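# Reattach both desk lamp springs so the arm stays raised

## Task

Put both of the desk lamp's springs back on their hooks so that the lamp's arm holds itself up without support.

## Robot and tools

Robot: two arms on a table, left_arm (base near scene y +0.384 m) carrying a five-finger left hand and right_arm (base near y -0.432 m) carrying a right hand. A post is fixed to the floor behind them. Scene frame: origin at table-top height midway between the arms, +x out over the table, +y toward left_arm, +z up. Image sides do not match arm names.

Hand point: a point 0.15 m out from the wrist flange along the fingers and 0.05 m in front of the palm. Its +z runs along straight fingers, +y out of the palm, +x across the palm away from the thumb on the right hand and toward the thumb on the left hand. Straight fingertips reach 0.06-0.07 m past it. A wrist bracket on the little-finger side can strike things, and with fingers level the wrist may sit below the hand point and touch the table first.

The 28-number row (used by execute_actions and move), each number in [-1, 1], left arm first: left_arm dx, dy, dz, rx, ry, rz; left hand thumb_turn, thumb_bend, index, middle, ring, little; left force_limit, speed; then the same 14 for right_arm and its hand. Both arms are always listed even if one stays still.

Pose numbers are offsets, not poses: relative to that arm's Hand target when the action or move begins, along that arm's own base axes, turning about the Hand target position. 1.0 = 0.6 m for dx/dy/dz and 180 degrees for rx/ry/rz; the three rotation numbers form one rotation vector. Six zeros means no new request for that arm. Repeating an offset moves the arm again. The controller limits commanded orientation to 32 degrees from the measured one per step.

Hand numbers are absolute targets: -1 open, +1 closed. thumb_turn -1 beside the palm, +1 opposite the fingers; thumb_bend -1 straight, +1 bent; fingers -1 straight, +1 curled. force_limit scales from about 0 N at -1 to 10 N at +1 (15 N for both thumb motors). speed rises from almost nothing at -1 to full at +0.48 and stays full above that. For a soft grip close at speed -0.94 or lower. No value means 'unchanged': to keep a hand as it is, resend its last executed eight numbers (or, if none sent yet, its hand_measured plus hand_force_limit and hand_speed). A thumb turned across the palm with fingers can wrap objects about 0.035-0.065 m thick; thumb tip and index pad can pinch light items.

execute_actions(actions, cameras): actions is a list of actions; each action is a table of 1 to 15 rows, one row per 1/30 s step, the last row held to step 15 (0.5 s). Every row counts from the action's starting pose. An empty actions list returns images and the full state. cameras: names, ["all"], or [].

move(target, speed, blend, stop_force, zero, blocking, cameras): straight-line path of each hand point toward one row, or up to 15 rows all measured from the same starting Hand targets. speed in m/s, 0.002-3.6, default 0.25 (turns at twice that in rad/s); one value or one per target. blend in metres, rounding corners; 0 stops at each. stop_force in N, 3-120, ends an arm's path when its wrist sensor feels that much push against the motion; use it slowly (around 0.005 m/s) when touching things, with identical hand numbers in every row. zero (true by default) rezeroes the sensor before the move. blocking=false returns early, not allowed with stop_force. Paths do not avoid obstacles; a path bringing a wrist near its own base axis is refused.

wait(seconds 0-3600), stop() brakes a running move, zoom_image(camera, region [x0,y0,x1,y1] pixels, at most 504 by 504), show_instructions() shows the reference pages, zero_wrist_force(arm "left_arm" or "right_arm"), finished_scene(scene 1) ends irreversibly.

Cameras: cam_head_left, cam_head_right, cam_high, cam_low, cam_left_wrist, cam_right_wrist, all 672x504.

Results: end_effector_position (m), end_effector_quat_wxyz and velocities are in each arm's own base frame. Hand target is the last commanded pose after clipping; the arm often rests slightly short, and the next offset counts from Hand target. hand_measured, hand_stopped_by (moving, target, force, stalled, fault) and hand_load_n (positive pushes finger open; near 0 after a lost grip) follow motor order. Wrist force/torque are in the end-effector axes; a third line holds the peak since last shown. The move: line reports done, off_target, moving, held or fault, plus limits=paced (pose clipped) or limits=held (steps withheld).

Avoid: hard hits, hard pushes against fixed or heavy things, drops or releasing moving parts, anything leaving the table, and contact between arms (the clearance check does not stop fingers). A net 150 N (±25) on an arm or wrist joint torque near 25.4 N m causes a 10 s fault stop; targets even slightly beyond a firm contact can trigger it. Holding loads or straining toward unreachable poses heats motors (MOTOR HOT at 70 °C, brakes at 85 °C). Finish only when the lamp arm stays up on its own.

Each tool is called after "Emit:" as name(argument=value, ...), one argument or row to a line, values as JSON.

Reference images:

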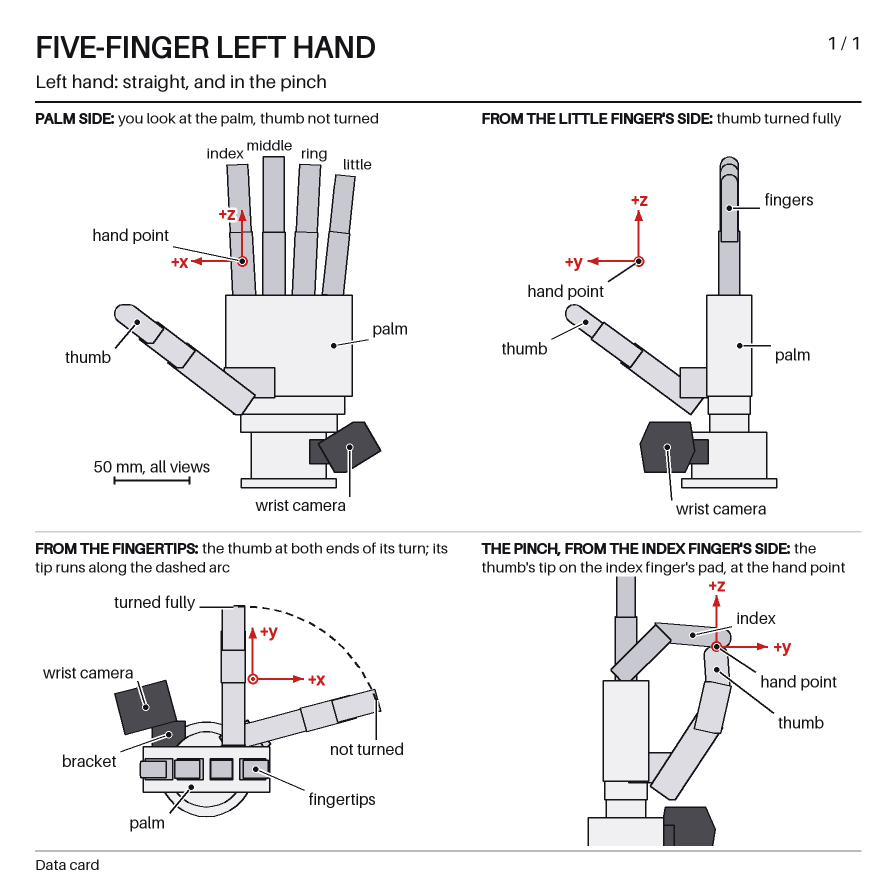

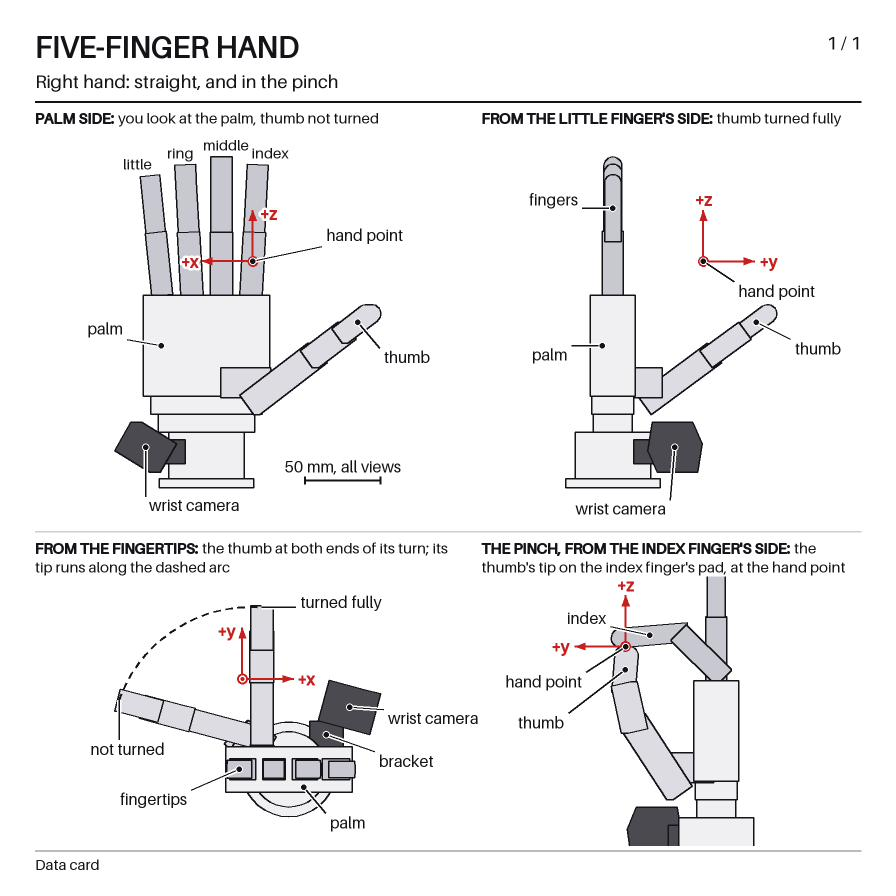

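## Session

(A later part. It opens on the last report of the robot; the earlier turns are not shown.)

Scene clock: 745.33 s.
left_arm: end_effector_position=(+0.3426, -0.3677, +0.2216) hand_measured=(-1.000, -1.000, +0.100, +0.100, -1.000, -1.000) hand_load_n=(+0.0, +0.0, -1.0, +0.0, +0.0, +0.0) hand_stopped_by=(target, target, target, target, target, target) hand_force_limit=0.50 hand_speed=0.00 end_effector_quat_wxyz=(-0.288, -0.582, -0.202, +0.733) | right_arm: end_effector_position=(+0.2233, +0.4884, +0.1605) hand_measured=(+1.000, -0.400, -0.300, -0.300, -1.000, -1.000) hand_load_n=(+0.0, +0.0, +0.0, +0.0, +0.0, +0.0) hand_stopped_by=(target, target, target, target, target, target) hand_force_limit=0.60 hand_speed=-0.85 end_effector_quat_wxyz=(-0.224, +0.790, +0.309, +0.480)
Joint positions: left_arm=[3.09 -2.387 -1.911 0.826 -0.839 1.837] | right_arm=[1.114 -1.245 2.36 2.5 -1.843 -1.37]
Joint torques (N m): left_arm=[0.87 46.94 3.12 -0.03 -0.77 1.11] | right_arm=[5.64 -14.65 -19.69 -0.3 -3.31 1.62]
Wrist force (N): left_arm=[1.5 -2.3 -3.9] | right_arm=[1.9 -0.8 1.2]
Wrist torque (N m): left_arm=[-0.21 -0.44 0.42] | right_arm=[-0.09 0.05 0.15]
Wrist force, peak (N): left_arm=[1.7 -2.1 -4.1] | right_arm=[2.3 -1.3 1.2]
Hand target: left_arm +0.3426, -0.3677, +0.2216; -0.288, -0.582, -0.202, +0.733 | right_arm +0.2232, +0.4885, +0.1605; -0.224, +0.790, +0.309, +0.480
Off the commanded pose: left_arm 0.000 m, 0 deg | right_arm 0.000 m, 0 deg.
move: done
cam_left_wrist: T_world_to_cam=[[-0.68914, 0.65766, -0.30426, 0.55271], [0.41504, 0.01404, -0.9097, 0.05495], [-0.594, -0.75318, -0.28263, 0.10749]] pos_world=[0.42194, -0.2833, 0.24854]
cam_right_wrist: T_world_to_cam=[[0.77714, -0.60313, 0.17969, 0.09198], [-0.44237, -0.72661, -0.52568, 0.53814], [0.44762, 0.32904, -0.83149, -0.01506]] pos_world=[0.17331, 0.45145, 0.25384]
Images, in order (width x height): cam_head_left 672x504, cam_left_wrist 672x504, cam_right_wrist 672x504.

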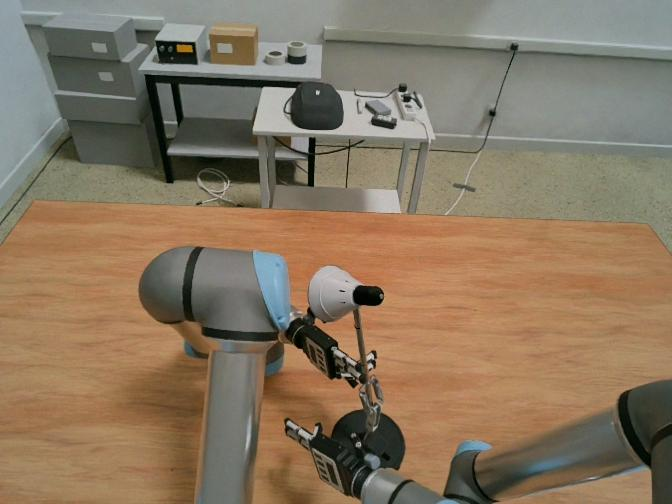

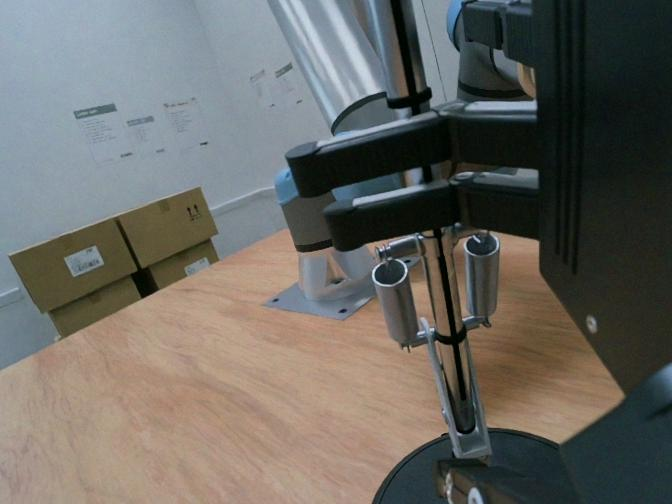

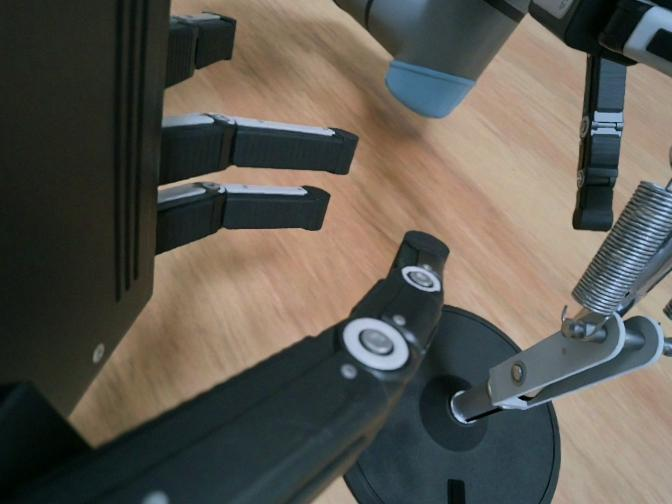

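Emit:
move(
  target=[0.0044,0.005007,0,0,0,0,-1,-1,0.1,0.1,-1,-1,0.5,0,0,0,0,0,0,0,1,-0.4,-0.3,-0.3,-1,-1,0.6,-0.85],
  speed=0.01,
  cameras=["cam_left_wrist","cam_head_left"],
)

Scene clock: 746.50 s.
left_arm: end_effector_position=(+0.3450, -0.3649, +0.2216) hand_measured=(-1.000, -1.000, +0.100, +0.100, -1.000, -1.000) hand_load_n=(+0.0, +0.0, +0.0, +0.0, +0.0, +0.0) hand_stopped_by=(target, target, target, target, target, target) hand_force_limit=0.50 hand_speed=0.00 end_effector_quat_wxyz=(-0.288, -0.582, -0.202, +0.733) | right_arm: end_effector_position=(+0.2232, +0.4885, +0.1605) hand_measured=(+1.000, -0.400, -0.300, -0.300, -1.000, -1.000) hand_load_n=(+0.0, -0.5, +0.0, +0.0, +0.0, +0.0) hand_stopped_by=(target, target, target, target, target, target) hand_force_limit=0.60 hand_speed=-0.85 end_effector_quat_wxyz=(-0.224, +0.790, +0.309, +0.480)
Joint positions: left_arm=[3.096 -2.389 -1.906 0.825 -0.845 1.834] | right_arm=[1.114 -1.244 2.36 2.5 -1.843 -1.37]
Joint torques (N m): left_arm=[6.33 31.47 11.96 -1.77 -2.53 -1.74] | right_arm=[7.65 -15.33 -20.86 -0.4 -3.25 1.42]
Wrist force (N): left_arm=[1.2 -2.1 -2.1] | right_arm=[1.9 -0.8 1.2]
Wrist torque (N m): left_arm=[-0.25 -0.40 0.50] | right_arm=[-0.09 0.06 0.15]
Wrist force, peak (N): left_arm=[1.5 -2.4 -4.0] | right_arm=[2.0 -0.9 1.3]
Hand target: left_arm +0.3452, -0.3647, +0.2216; -0.288, -0.582, -0.202, +0.733 | right_arm +0.2232, +0.4885, +0.1605; -0.224, +0.790, +0.309, +0.480
Off the commanded pose: left_arm 0.000 m, 0 deg | right_arm 0.000 m, 0 deg.
move: done
cam_left_wrist: T_world_to_cam=[[-0.68914, 0.65766, -0.30426, 0.55259], [0.41504, 0.01404, -0.9097, 0.05387], [-0.594, -0.75318, -0.28263, 0.11109]] pos_world=[0.42444, -0.2805, 0.24854]
Images, in order (width x height): cam_head_left 672x504, cam_left_wrist 672x504.

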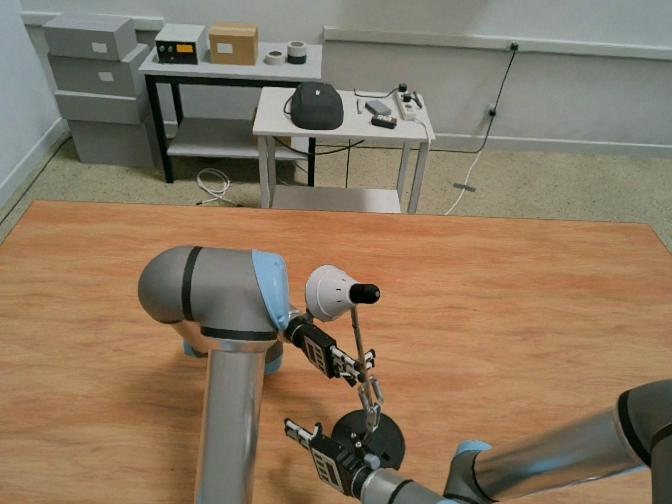

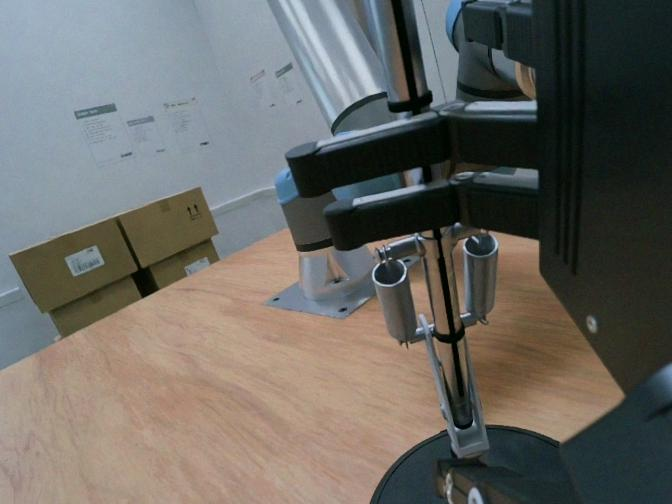

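Emit:
move(
  target=[0.0044,0.005007,0,0,0,0,-1,-1,0.1,0.1,-1,-1,0.5,0,0,0,0,0,0,0,1,-0.4,-0.3,-0.3,-1,-1,0.6,-0.85],
  speed=0.01,
  cameras=["cam_left_wrist","cam_head_left"],
)

Emit:
zoom_image(
  camera="cam_left_wrist",
  region=[330, 150, 530, 350],
)

Scene clock: 747.57 s.
left_arm: end_effector_position=(+0.3477, -0.3619, +0.2216) hand_measured=(-1.000, -1.000, +0.100, +0.100, -1.000, -1.000) hand_load_n=(+0.0, +0.0, +0.0, +0.0, +0.0, +0.0) hand_stopped_by=(target, target, target, target, target, target) hand_force_limit=0.50 hand_speed=0.00 end_effector_quat_wxyz=(-0.288, -0.582, -0.202, +0.733) | right_arm: end_effector_position=(+0.2232, +0.4885, +0.1605) hand_measured=(+1.000, -0.400, -0.300, -0.300, -1.000, -1.000) hand_load_n=(+0.0, +0.0, +0.0, +0.0, +0.0, +0.0) hand_stopped_by=(target, target, target, target, target, target) hand_force_limit=0.60 hand_speed=-0.85 end_effector_quat_wxyz=(-0.224, +0.790, +0.309, +0.480)
Joint positions: left_arm=[3.102 -2.391 -1.901 0.823 -0.851 1.831] | right_arm=[1.114 -1.244 2.36 2.5 -1.843 -1.37]
Joint torques (N m): left_arm=[5.84 30.89 15.32 -1.89 -2.98 -1.27] | right_arm=[7.75 -15.84 -20.67 -0.58 -3.13 1.54]
Wrist force (N): left_arm=[1.5 -2.1 -2.2] | right_arm=[2.0 -0.7 1.3]
Wrist torque (N m): left_arm=[-0.25 -0.43 0.51] | right_arm=[-0.08 0.04 0.15]
Wrist force, peak (N): left_arm=[1.6 -2.0 -2.4] | right_arm=[1.9 -1.0 1.3]
Hand target: left_arm +0.3478, -0.3617, +0.2216; -0.288, -0.582, -0.202, +0.733 | right_arm +0.2232, +0.4885, +0.1605; -0.224, +0.790, +0.309, +0.480
Off the commanded pose: left_arm 0.000 m, 0 deg | right_arm 0.000 m, 0 deg.
move: done
cam_left_wrist: T_world_to_cam=[[-0.68914, 0.65766, -0.30426, 0.55248], [0.41504, 0.01404, -0.9097, 0.05271], [-0.594, -0.75318, -0.28263, 0.11495]] pos_world=[0.42714, -0.2775, 0.24854]
Images, in order (width x height): cam_head_left 672x504, cam_left_wrist 672x504.

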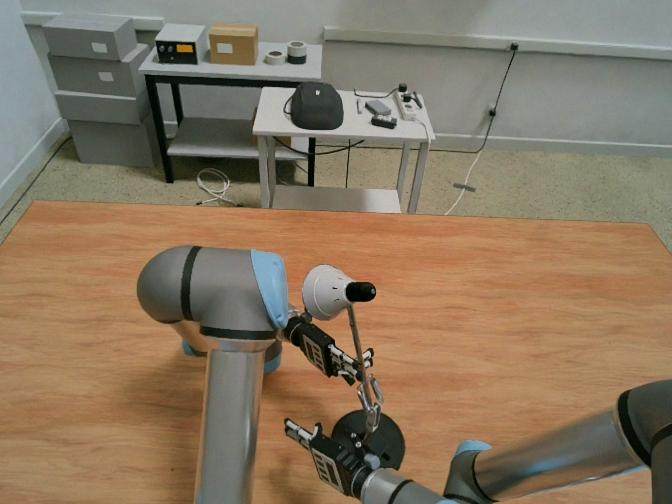

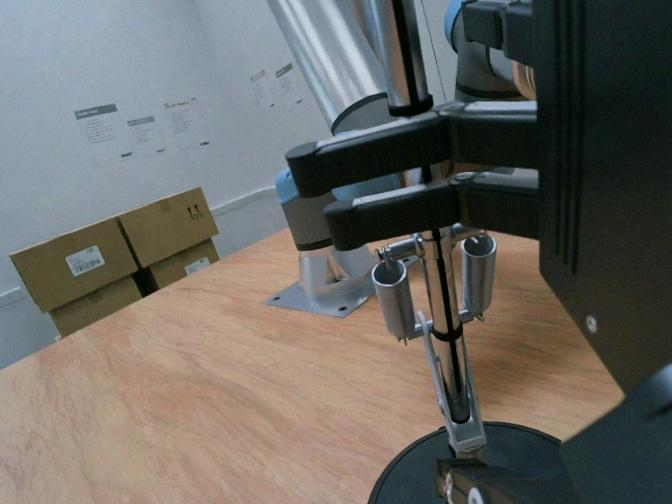

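Scaled by 2.520 from the camera's image (finer frame: 960x720).

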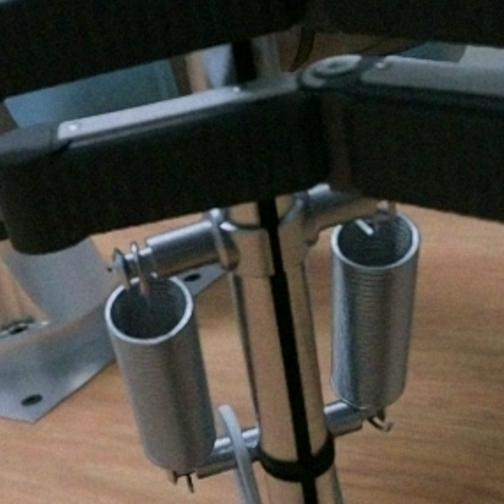

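Emit:
move(
  target=[0.0055,0.00626,0,0,0,0,-1,-1,0.1,0.1,-1,-1,0.5,0,0,0,0,0,0,0,1,-0.4,-0.3,-0.3,-1,-1,0.6,-0.85],
  speed=0.01,
  cameras=["cam_left_wrist","cam_head_left"],
)

Scene clock: 748.67 s.
left_arm: end_effector_position=(+0.3510, -0.3582, +0.2216) hand_measured=(-1.000, -1.000, +0.100, +0.100, -1.000, -1.000) hand_load_n=(+0.0, +0.0, +0.0, +0.0, +0.0, +0.0) hand_stopped_by=(target, target, target, target, target, target) hand_force_limit=0.50 hand_speed=0.00 end_effector_quat_wxyz=(-0.288, -0.582, -0.202, +0.733) | right_arm: end_effector_position=(+0.2232, +0.4885, +0.1605) hand_measured=(+1.000, -0.400, -0.300, -0.300, -1.000, -1.000) hand_load_n=(+0.0, +0.0, +0.0, +0.0, +0.0, +0.0) hand_stopped_by=(target, target, target, target, target, target) hand_force_limit=0.60 hand_speed=-0.85 end_effector_quat_wxyz=(-0.224, +0.790, +0.309, +0.480)
Joint positions: left_arm=[3.11 -2.394 -1.894 0.821 -0.858 1.828] | right_arm=[1.114 -1.244 2.36 2.5 -1.843 -1.37]
Joint torques (N m): left_arm=[7.09 31.06 12.83 -1.63 -2.01 -1.46] | right_arm=[7.97 -15.06 -19.99 -0.39 -3.13 1.45]
Wrist force (N): left_arm=[1.4 -2.1 -2.2] | right_arm=[1.8 -0.9 1.0]
Wrist torque (N m): left_arm=[-0.25 -0.42 0.51] | right_arm=[-0.10 0.07 0.14]
Wrist force, peak (N): left_arm=[1.4 -2.3 -2.2] | right_arm=[2.1 -0.9 1.2]
Hand target: left_arm +0.3511, -0.3580, +0.2216; -0.288, -0.582, -0.202, +0.733 | right_arm +0.2232, +0.4885, +0.1605; -0.224, +0.790, +0.309, +0.480
Off the commanded pose: left_arm 0.000 m, 0 deg | right_arm 0.000 m, 0 deg.
move: done
cam_left_wrist: T_world_to_cam=[[-0.68914, 0.65766, -0.30426, 0.55225], [0.41504, 0.01404, -0.9097, 0.05129], [-0.594, -0.75318, -0.28263, 0.11977]] pos_world=[0.43044, -0.2737, 0.24854]
Images, in order (width x height): cam_head_left 672x504, cam_left_wrist 672x504.

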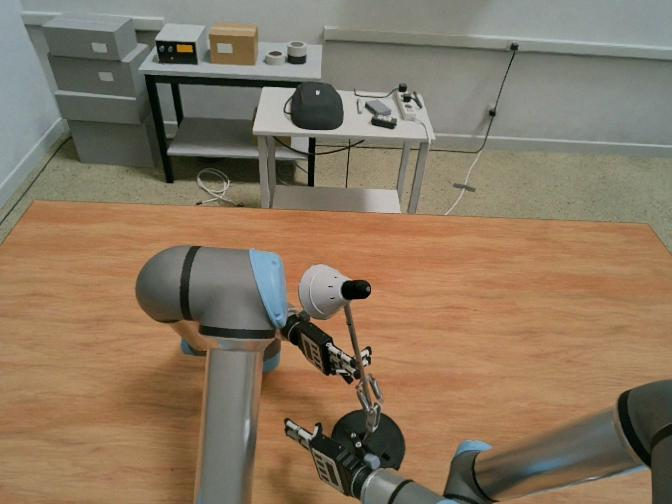

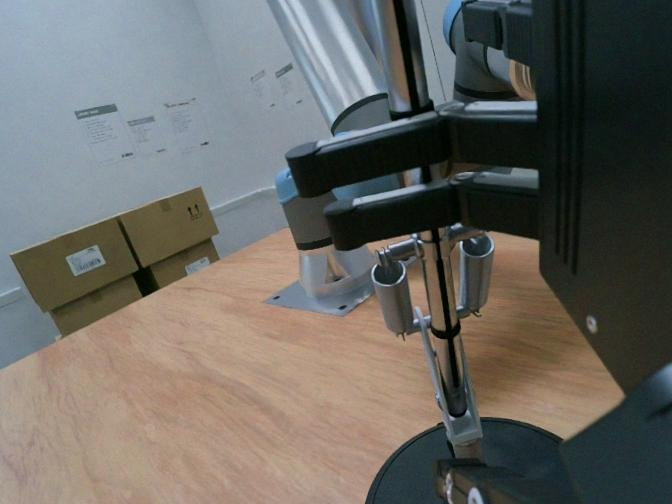

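Emit:
zoom_image(
  camera="cam_left_wrist",
  region=[360, 215, 510, 345],
)

Emit:
zoom_image(
  camera="cam_head_left",
  region=[280, 240, 440, 480],
)

Scaled by 3.360 from the camera's image (finer frame: 960x720).

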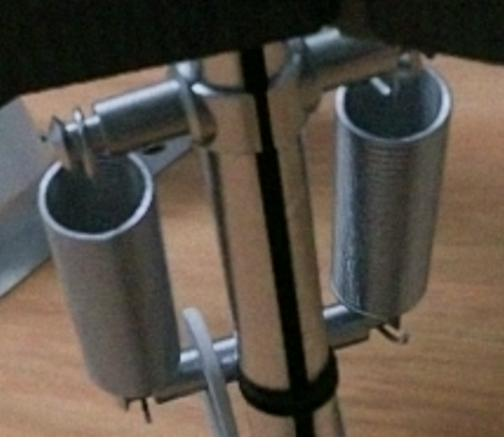

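Scaled by 2.100 from the camera's image (finer frame: 960x720).

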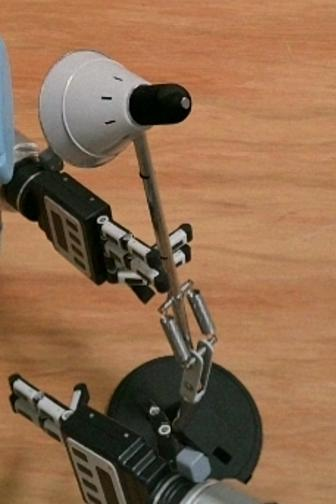

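Emit:
move(
  target=[0.0055,0.00626,0,0,0,0,-1,-1,0.1,0.1,-1,-1,0.5,0,0,0,0,0,0,0,1,-0.4,-0.3,-0.3,-1,-1,0.6,-0.85],
  speed=0.01,
  cameras=["cam_left_wrist","cam_head_left"],
)

Scene clock: 752.13 s.
left_arm: end_effector_position=(+0.3543, -0.3544, +0.2216) hand_measured=(-1.000, -1.000, +0.100, +0.100, -1.000, -1.000) hand_load_n=(+0.0, +0.0, +0.0, +0.0, +0.0, +0.0) hand_stopped_by=(target, target, target, target, target, target) hand_force_limit=0.50 hand_speed=0.00 end_effector_quat_wxyz=(-0.288, -0.582, -0.202, +0.733) | right_arm: end_effector_position=(+0.2232, +0.4885, +0.1605) hand_measured=(+1.000, -0.400, -0.300, -0.300, -1.000, -1.000) hand_load_n=(+0.5, +0.0, +0.0, +0.0, +0.0, +0.0) hand_stopped_by=(target, target, target, target, target, target) hand_force_limit=0.60 hand_speed=-0.85 end_effector_quat_wxyz=(-0.224, +0.790, +0.309, +0.480)
Joint positions: left_arm=[3.118 -2.396 -1.886 0.818 -0.865 1.825] | right_arm=[1.114 -1.244 2.36 2.5 -1.843 -1.37]
Joint torques (N m): left_arm=[3.96 29.85 13.13 -1.51 -1.7 -1.41] | right_arm=[7.66 -15.47 -20.23 -0.45 -3.12 1.44]
Wrist force (N): left_arm=[1.6 -2.2 -2.2] | right_arm=[1.9 -0.8 1.2]
Wrist torque (N m): left_arm=[-0.25 -0.44 0.51] | right_arm=[-0.09 0.06 0.14]
Wrist force, peak (N): left_arm=[1.8 -2.2 -2.5] | right_arm=[2.1 -1.0 1.1]
Hand target: left_arm +0.3544, -0.3542, +0.2216; -0.288, -0.582, -0.202, +0.733 | right_arm +0.2232, +0.4885, +0.1605; -0.224, +0.790, +0.309, +0.480
Off the commanded pose: left_arm 0.000 m, 0 deg | right_arm 0.000 m, 0 deg.
move: done
cam_left_wrist: T_world_to_cam=[[-0.68914, 0.65766, -0.30426, 0.55202], [0.41504, 0.01404, -0.9097, 0.04991], [-0.594, -0.75318, -0.28263, 0.12446]] pos_world=[0.43364, -0.27, 0.24854]
Images, in order (width x height): cam_head_left 672x504, cam_left_wrist 672x504.

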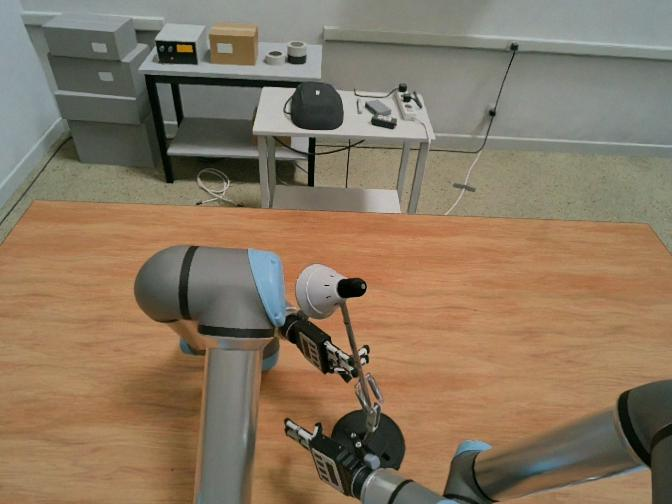

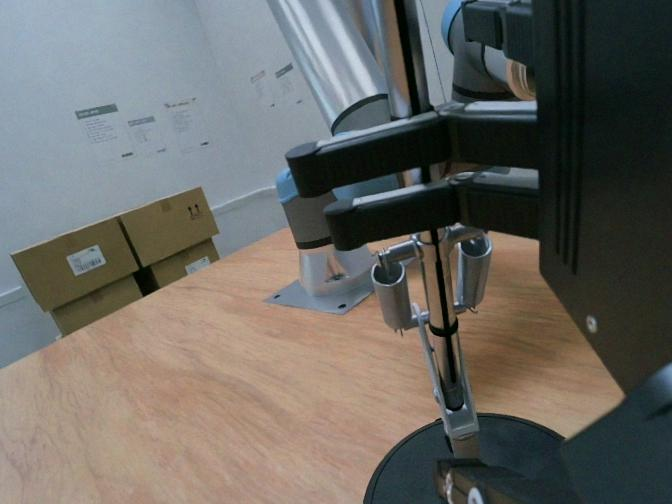

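Emit:
move(
  target=[0.011,0.01252,0,0,0,0,-1,-1,0.1,0.1,-1,-1,0.5,0,0,0,0,0,0,0,1,-0.4,-0.3,-0.3,-1,-1,0.6,-0.85],
  speed=0.01,
  cameras=["cam_left_wrist","cam_head_left"],
)

Emit:
zoom_image(
  camera="cam_left_wrist",
  region=[330, 150, 530, 350],
)

Scene clock: 753.97 s.
left_arm: end_effector_position=(+0.3609, -0.3469, +0.2216) hand_measured=(-1.000, -1.000, +0.100, +0.100, -1.000, -1.000) hand_load_n=(+0.0, +0.0, +0.0, +0.0, +0.0, +0.0) hand_stopped_by=(target, target, target, target, target, target) hand_force_limit=0.50 hand_speed=0.00 end_effector_quat_wxyz=(-0.288, -0.582, -0.202, +0.733) | right_arm: end_effector_position=(+0.2232, +0.4885, +0.1605) hand_measured=(+1.000, -0.400, -0.300, -0.300, -1.000, -1.000) hand_load_n=(+0.5, +0.0, +0.0, +0.0, +0.0, +0.0) hand_stopped_by=(target, target, target, target, target, target) hand_force_limit=0.60 hand_speed=-0.85 end_effector_quat_wxyz=(-0.224, +0.790, +0.309, +0.480)
Joint positions: left_arm=[3.133 -2.402 -1.872 0.813 -0.879 1.819] | right_arm=[1.114 -1.244 2.36 2.5 -1.843 -1.37]
Joint torques (N m): left_arm=[6.76 32.65 13.01 -1.6 -1.98 -1.37] | right_arm=[8.25 -15.87 -20.19 -0.42 -3.14 1.39]
Wrist force (N): left_arm=[1.6 -2.2 -1.9] | right_arm=[2.0 -0.7 1.1]
Wrist torque (N m): left_arm=[-0.28 -0.43 0.51] | right_arm=[-0.08 0.05 0.15]
Wrist force, peak (N): left_arm=[1.5 -2.4 -2.3] | right_arm=[1.9 -1.0 1.3]
Hand target: left_arm +0.3610, -0.3467, +0.2216; -0.288, -0.582, -0.202, +0.733 | right_arm +0.2232, +0.4885, +0.1605; -0.224, +0.790, +0.309, +0.480
Off the commanded pose: left_arm 0.000 m, 0 deg | right_arm 0.000 m, 0 deg.
move: done
cam_left_wrist: T_world_to_cam=[[-0.68914, 0.65766, -0.30426, 0.55164], [0.41504, 0.01404, -0.9097, 0.04706], [-0.594, -0.75318, -0.28263, 0.13403]] pos_world=[0.44024, -0.2625, 0.24854]
Images, in order (width x height): cam_head_left 672x504, cam_left_wrist 672x504.

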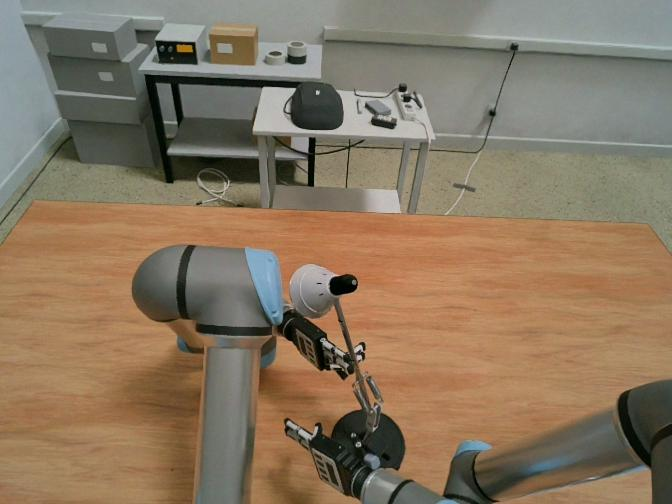

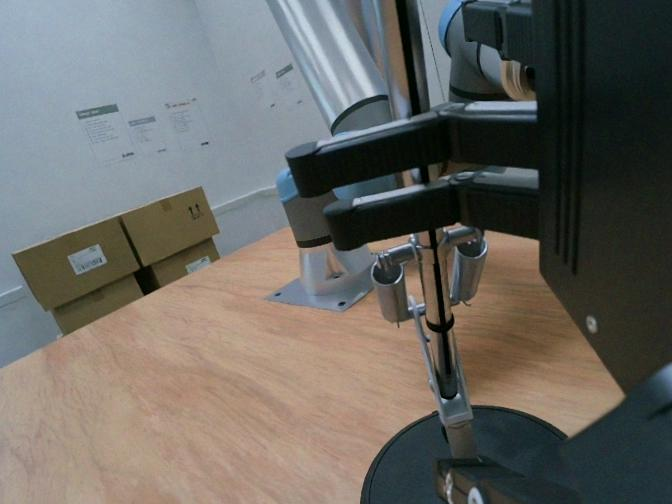

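Scaled by 2.520 from the camera's image (finer frame: 960x720).

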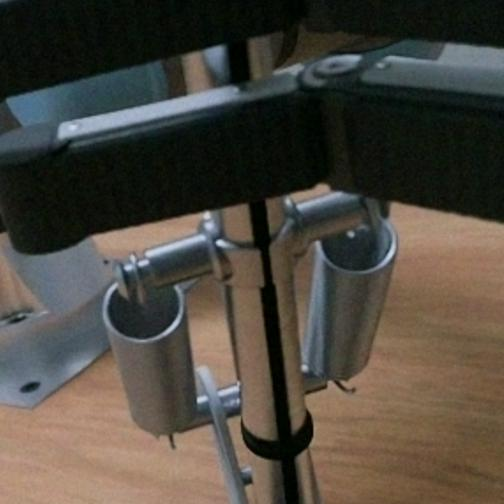

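Emit:
move(
  target=[0.0055,0.00626,0,0,0,0,-1,-1,0.1,0.1,-1,-1,0.5,0,0,0,0,0,0,0,1,-0.4,-0.3,-0.3,-1,-1,0.6,-0.85],
  speed=0.01,
  cameras=["cam_left_wrist","cam_head_left"],
)

Scene clock: 755.07 s.
left_arm: end_effector_position=(+0.3642, -0.3431, +0.2216) hand_measured=(-1.000, -1.000, +0.100, +0.100, -1.000, -1.000) hand_load_n=(+0.0, +0.0, +0.0, -0.5, -0.5, +0.0) hand_stopped_by=(target, target, target, target, target, target) hand_force_limit=0.50 hand_speed=0.00 end_effector_quat_wxyz=(-0.288, -0.582, -0.202, +0.733) end_effector_velocity=(+0.002, +0.002, +0.000) end_effector_angular_velocity=(+0.000, -0.003, +0.001) | right_arm: end_effector_position=(+0.2232, +0.4885, +0.1605) hand_measured=(+1.000, -0.400, -0.300, -0.300, -1.000, -1.000) hand_load_n=(+0.5, +0.0, +0.0, +0.0, +0.0, +0.0) hand_stopped_by=(target, target, target, target, target, target) hand_force_limit=0.60 hand_speed=-0.85 end_effector_quat_wxyz=(-0.224, +0.790, +0.309, +0.480)
Joint positions: left_arm=[3.14 -2.404 -1.864 0.81 -0.886 1.816] | right_arm=[1.114 -1.244 2.36 2.5 -1.843 -1.37]
Joint velocities: left_arm=[0.003 -0.002 0.005 0.001 -0.003 -0.001] | right_arm=[within noise]
Joint torques (N m): left_arm=[8.38 32.51 14.61 -1.44 -1.81 -1.27] | right_arm=[7.59 -15.66 -20.37 -0.4 -3.03 1.55]
Wrist force (N): left_arm=[1.3 -2.1 -2.1] | right_arm=[1.8 -0.9 0.9]
Wrist torque (N m): left_arm=[-0.25 -0.40 0.50] | right_arm=[-0.10 0.07 0.13]
Wrist force, peak (N): left_arm=[1.7 -2.3 -2.0] | right_arm=[2.1 -0.8 1.3]
Hand target: left_arm +0.3643, -0.3429, +0.2216; -0.288, -0.582, -0.202, +0.733 | right_arm +0.2232, +0.4885, +0.1605; -0.224, +0.790, +0.309, +0.480
Off the commanded pose: left_arm 0.000 m, 0 deg | right_arm 0.000 m, 0 deg.
move: done
cam_left_wrist: T_world_to_cam=[[-0.68914, 0.65766, -0.30426, 0.55148], [0.41504, 0.01404, -0.9097, 0.0456], [-0.594, -0.75318, -0.28263, 0.13891]] pos_world=[0.44364, -0.2587, 0.24854]
Images, in order (width x height): cam_head_left 672x504, cam_left_wrist 672x504.

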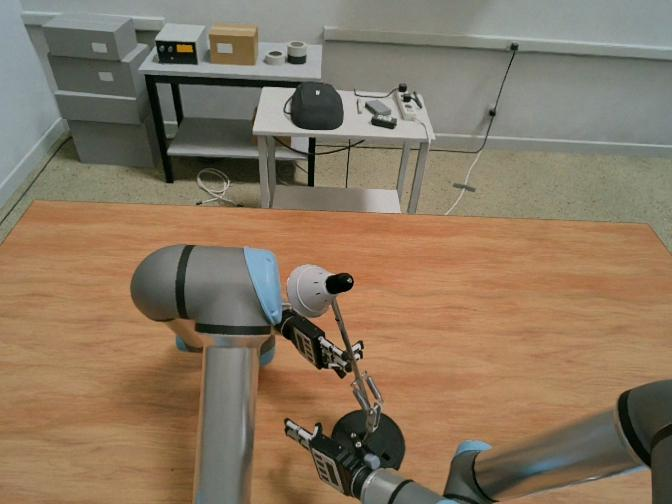

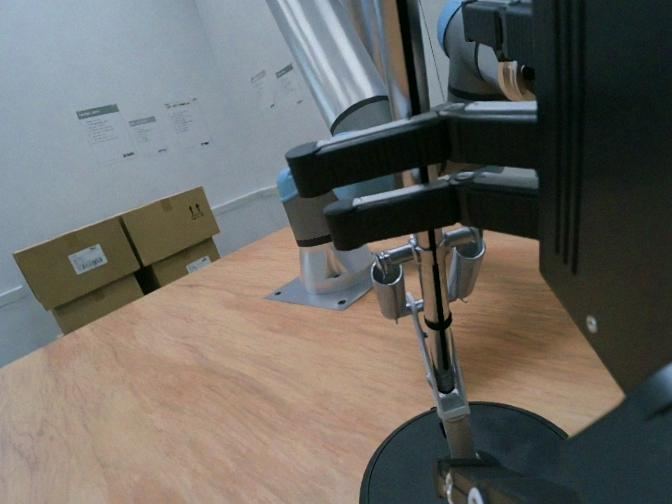

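Emit:
move(
  target=[0.011,0.01252,0,0,0,0,-1,-1,0.1,0.1,-1,-1,0.5,0,0,0,0,0,0,0,1,-0.4,-0.3,-0.3,-1,-1,0.6,-0.85],
  speed=0.01,
  cameras=["cam_left_wrist","cam_head_left"],
)

Emit:
wait(
  seconds=1,
  cameras=["cam_head_left"],
)

Scene clock: 758.87 s.
left_arm: end_effector_position=(+0.3708, -0.3356, +0.2216) hand_measured=(-1.000, -1.000, +0.100, +0.100, -1.000, -1.000) hand_load_n=(+0.0, +0.0, +0.0, +0.0, +0.0, +0.0) hand_stopped_by=(target, target, target, target, target, target) hand_force_limit=0.50 hand_speed=0.00 end_effector_quat_wxyz=(-0.288, -0.582, -0.202, +0.733) | right_arm: end_effector_position=(+0.2232, +0.4885, +0.1605) hand_measured=(+1.000, -0.400, -0.300, -0.300, -1.000, -1.000) hand_load_n=(+0.5, +0.0, +0.0, +0.0, +0.0, +0.0) hand_stopped_by=(target, target, target, target, target, target) hand_force_limit=0.60 hand_speed=-0.85 end_effector_quat_wxyz=(-0.224, +0.790, +0.309, +0.480)
Joint positions: left_arm=[3.154 -2.41 -1.849 0.804 -0.9 1.81] | right_arm=[1.114 -1.244 2.36 2.5 -1.843 -1.37]
Joint torques (N m): left_arm=[8.36 34.42 14.42 -2.18 -1.84 -1.06] | right_arm=[7.44 -15.13 -20.96 -0.57 -3.07 1.38]
Wrist force (N): left_arm=[1.5 -2.2 -1.7] | right_arm=[1.9 -0.9 1.1]
Wrist torque (N m): left_arm=[-0.29 -0.42 0.52] | right_arm=[-0.09 0.06 0.14]
Wrist force, peak (N): left_arm=[1.7 -2.5 -1.9] | right_arm=[2.0 -1.2 1.2]
Hand target: left_arm +0.3709, -0.3354, +0.2216; -0.288, -0.582, -0.202, +0.733 | right_arm +0.2232, +0.4885, +0.1605; -0.224, +0.790, +0.309, +0.480
Off the commanded pose: left_arm 0.000 m, 0 deg | right_arm 0.000 m, 0 deg.
move: done
cam_left_wrist: T_world_to_cam=[[-0.68914, 0.65766, -0.30426, 0.55103], [0.41504, 0.01404, -0.9097, 0.0428], [-0.594, -0.75318, -0.28263, 0.14842]] pos_world=[0.45014, -0.2512, 0.24854]
Images, in order (width x height): cam_head_left 672x504, cam_left_wrist 672x504.

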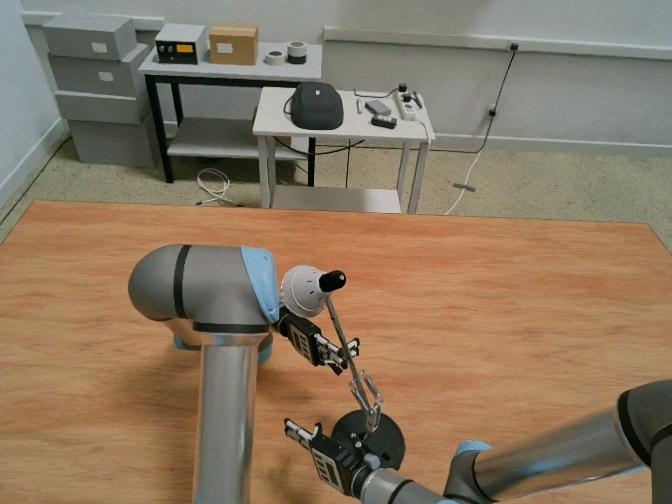

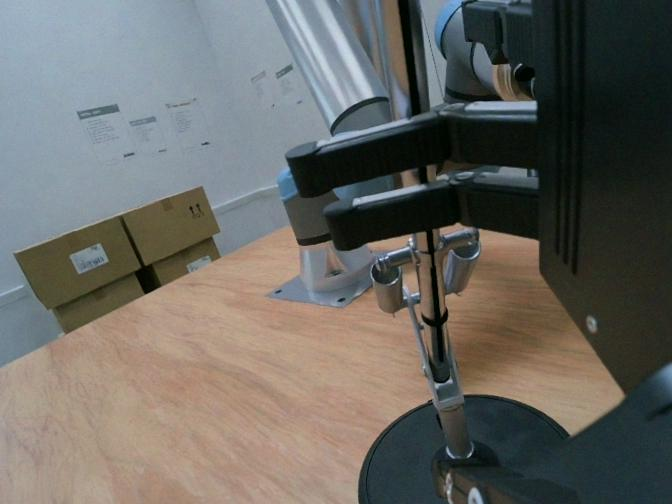

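Scene clock: 759.87 s.
left_arm: end_effector_position=(+0.3709, -0.3354, +0.2216) hand_measured=(-1.000, -1.000, +0.100, +0.100, -1.000, -1.000) hand_load_n=(+0.0, +0.0, -0.5, +0.0, +0.0, +0.0) hand_stopped_by=(target, target, target, target, target, target) hand_force_limit=0.50 hand_speed=0.00 end_effector_quat_wxyz=(-0.288, -0.582, -0.202, +0.733) | right_arm: end_effector_position=(+0.2232, +0.4885, +0.1605) hand_measured=(+1.000, -0.400, -0.300, -0.300, -1.000, -1.000) hand_load_n=(+0.0, +0.0, +0.0, +0.0, +0.0, +0.0) hand_stopped_by=(target, target, target, target, target, target) hand_force_limit=0.60 hand_speed=-0.85 end_effector_quat_wxyz=(-0.224, +0.790, +0.309, +0.480)
Joint positions: left_arm=[3.155 -2.41 -1.848 0.804 -0.9 1.81] | right_arm=[1.114 -1.244 2.36 2.5 -1.843 -1.37]
Joint torques (N m): left_arm=[6.95 32.75 13.95 -1.8 -2.18 -1.41] | right_arm=[7.49 -15.53 -20.34 -0.47 -2.88 1.55]
Wrist force (N): left_arm=[1.4 -2.3 -1.9] | right_arm=[1.7 -0.9 1.0]
Wrist torque (N m): left_arm=[-0.29 -0.41 0.51] | right_arm=[-0.11 0.08 0.13]
Wrist force, peak (N): left_arm=[1.6 -2.1 -2.0] | right_arm=[2.0 -0.9 1.4]
Hand target: left_arm +0.3709, -0.3354, +0.2216; -0.288, -0.582, -0.202, +0.733 | right_arm +0.2232, +0.4885, +0.1605; -0.224, +0.790, +0.309, +0.480
Off the commanded pose: left_arm 0.000 m, 0 deg | right_arm 0.000 m, 0 deg.
wait: 1.00 s; at rest by 0.17 s

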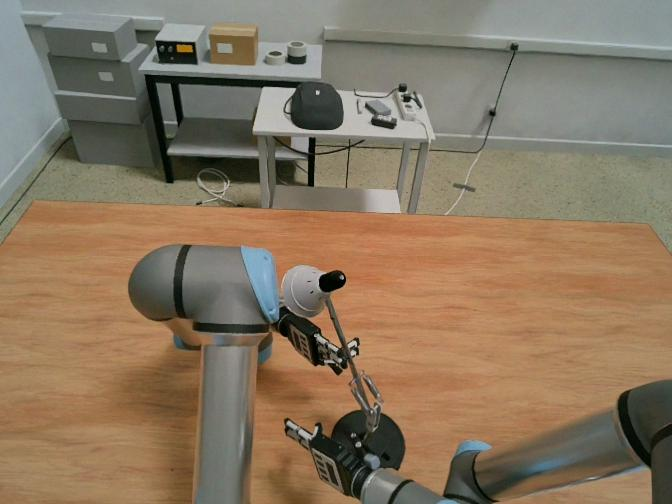

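Emit:
move(
  target=[0.0055,0.00626,0,0,0,0,-1,-1,0.1,0.1,-1,-1,0.5,0,0,0,0,0,0,0,1,-0.4,-0.3,-0.3,-1,-1,0.6,-0.85],
  speed=0.01,
  cameras=["cam_left_wrist","cam_head_left","cam_right_wrist"],
)

Scene clock: 760.80 s.
left_arm: end_effector_position=(+0.3741, -0.3319, +0.2216) hand_measured=(-1.000, -1.000, +0.100, +0.100, -1.000, -1.000) hand_load_n=(+0.0, +0.0, +0.0, +0.0, +0.0, +0.0) hand_stopped_by=(target, target, target, target, target, target) hand_force_limit=0.50 hand_speed=0.00 end_effector_quat_wxyz=(-0.288, -0.582, -0.202, +0.733) | right_arm: end_effector_position=(+0.2232, +0.4885, +0.1605) hand_measured=(+1.000, -0.400, -0.300, -0.300, -1.000, -1.000) hand_load_n=(+0.0, +0.0, +0.0, +0.0, +0.0, +0.0) hand_stopped_by=(target, target, target, target, target, target) hand_force_limit=0.60 hand_speed=-0.85 end_effector_quat_wxyz=(-0.224, +0.790, +0.309, +0.480)
Joint positions: left_arm=[3.162 -2.413 -1.841 0.8 -0.907 1.807] | right_arm=[1.114 -1.244 2.36 2.5 -1.843 -1.37]
Joint torques (N m): left_arm=[4.67 32.9 14.16 -1.46 -2.24 -1.78] | right_arm=[7.71 -15.69 -20.68 -0.59 -3.07 1.51]
Wrist force (N): left_arm=[1.4 -2.1 -1.7] | right_arm=[1.8 -1.0 1.1]
Wrist torque (N m): left_arm=[-0.28 -0.41 0.51] | right_arm=[-0.12 0.07 0.13]
Wrist force, peak (N): left_arm=[1.8 -2.2 -2.0] | right_arm=[2.0 -1.1 1.2]
Hand target: left_arm +0.3742, -0.3317, +0.2216; -0.288, -0.582, -0.202, +0.733 | right_arm +0.2232, +0.4885, +0.1605; -0.224, +0.790, +0.309, +0.480
Off the commanded pose: left_arm 0.000 m, 0 deg | right_arm 0.000 m, 0 deg.
move: done
cam_left_wrist: T_world_to_cam=[[-0.68914, 0.65766, -0.30426, 0.55094], [0.41504, 0.01404, -0.9097, 0.04133], [-0.594, -0.75318, -0.28263, 0.15323]] pos_world=[0.45354, -0.2475, 0.24854]
cam_right_wrist: T_world_to_cam=[[0.77711, -0.60315, 0.17974, 0.09212], [-0.4424, -0.72664, -0.52562, 0.53817], [0.44764, 0.32895, -0.83151, -0.01501]] pos_world=[0.17321, 0.45155, 0.25384]
Images, in order (width x height): cam_head_left 672x504, cam_left_wrist 672x504, cam_right_wrist 672x504.

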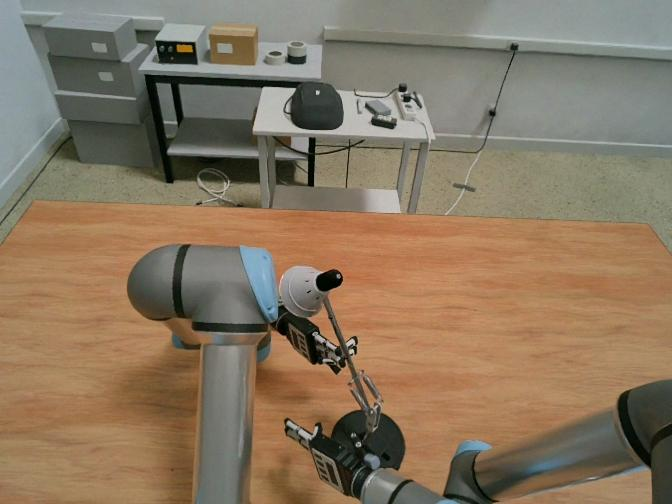

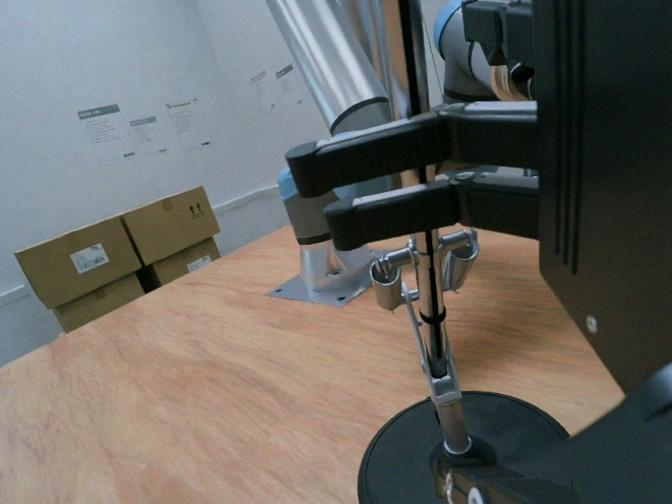

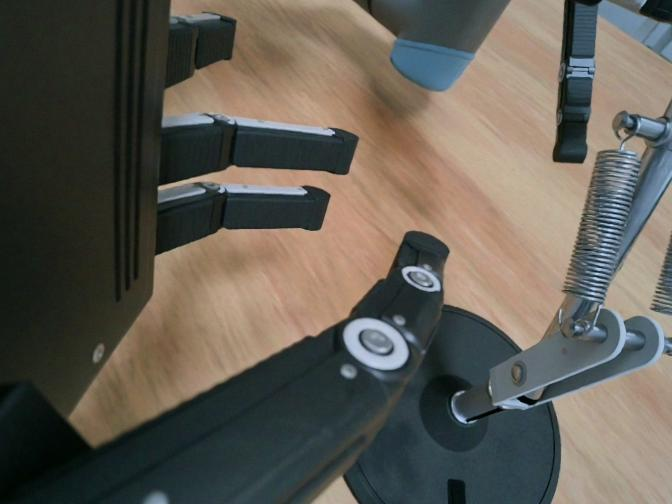

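Emit:
zoom_image(
  camera="cam_right_wrist",
  region=[540, 90, 672, 390],
)

Emit:
move(
  target=[0.0055,0.00626,0,0,0,0,-1,-1,0.1,0.1,-1,-1,0.5,0,0,0,0,0,0,0,1,-0.4,-0.3,-0.3,-1,-1,0.6,-0.85],
  speed=0.01,
  cameras=["cam_head_left","cam_right_wrist"],
)

Scaled by 1.680 from the camera's image (finer frame: 960x720).

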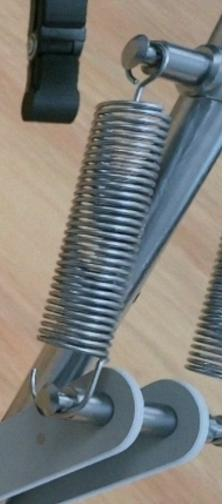

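Scene clock: 761.83 s.
left_arm: end_effector_position=(+0.3774, -0.3281, +0.2216) hand_measured=(-1.000, -1.000, +0.100, +0.100, -1.000, -1.000) hand_load_n=(+0.0, +0.0, +0.0, +0.0, +0.0, +0.0) hand_stopped_by=(target, target, target, target, target, target) hand_force_limit=0.50 hand_speed=0.00 end_effector_quat_wxyz=(-0.288, -0.582, -0.202, +0.733) | right_arm: end_effector_position=(+0.2232, +0.4885, +0.1605) hand_measured=(+1.000, -0.400, -0.300, -0.300, -1.000, -1.000) hand_load_n=(+0.5, +0.0, +0.0, +0.0, +0.0, +0.0) hand_stopped_by=(target, target, target, target, target, target) hand_force_limit=0.60 hand_speed=-0.85 end_effector_quat_wxyz=(-0.224, +0.790, +0.309, +0.480)
Joint positions: left_arm=[3.169 -2.416 -1.833 0.797 -0.914 1.805] | right_arm=[1.114 -1.244 2.36 2.5 -1.843 -1.37]
Joint torques (N m): left_arm=[8.36 32.61 13.51 -2.01 -1.99 -1.54] | right_arm=[6.91 -16.03 -20.26 -0.4 -2.98 1.43]
Wrist force (N): left_arm=[1.6 -2.0 -1.8] | right_arm=[1.9 -1.0 1.2]
Wrist torque (N m): left_arm=[-0.25 -0.43 0.51] | right_arm=[-0.13 0.06 0.13]
Wrist force, peak (N): left_arm=[1.6 -2.2 -1.8] | right_arm=[1.9 -1.2 1.4]
Hand target: left_arm +0.3775, -0.3279, +0.2216; -0.288, -0.582, -0.202, +0.733 | right_arm +0.2232, +0.4885, +0.1605; -0.224, +0.790, +0.309, +0.480
Off the commanded pose: left_arm 0.000 m, 0 deg | right_arm 0.000 m, 0 deg.
move: done
cam_right_wrist: T_world_to_cam=[[0.77711, -0.60315, 0.17974, 0.09212], [-0.4424, -0.72664, -0.52562, 0.53817], [0.44764, 0.32895, -0.83151, -0.01501]] pos_world=[0.17321, 0.45155, 0.25384]

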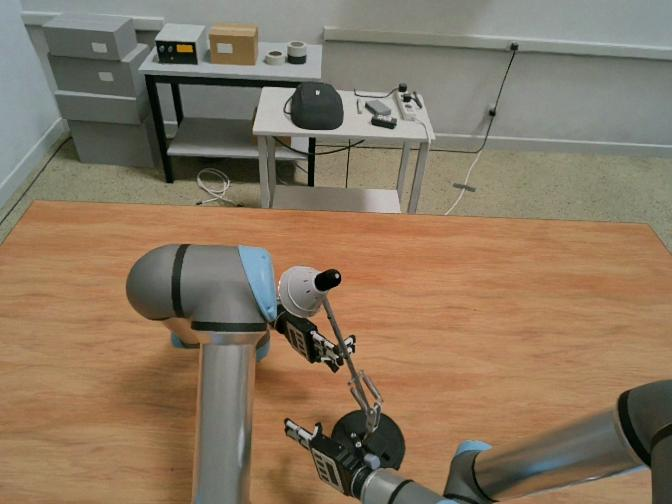

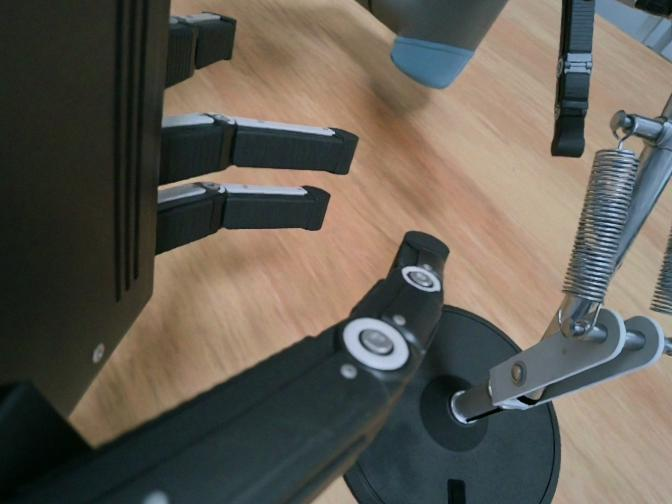

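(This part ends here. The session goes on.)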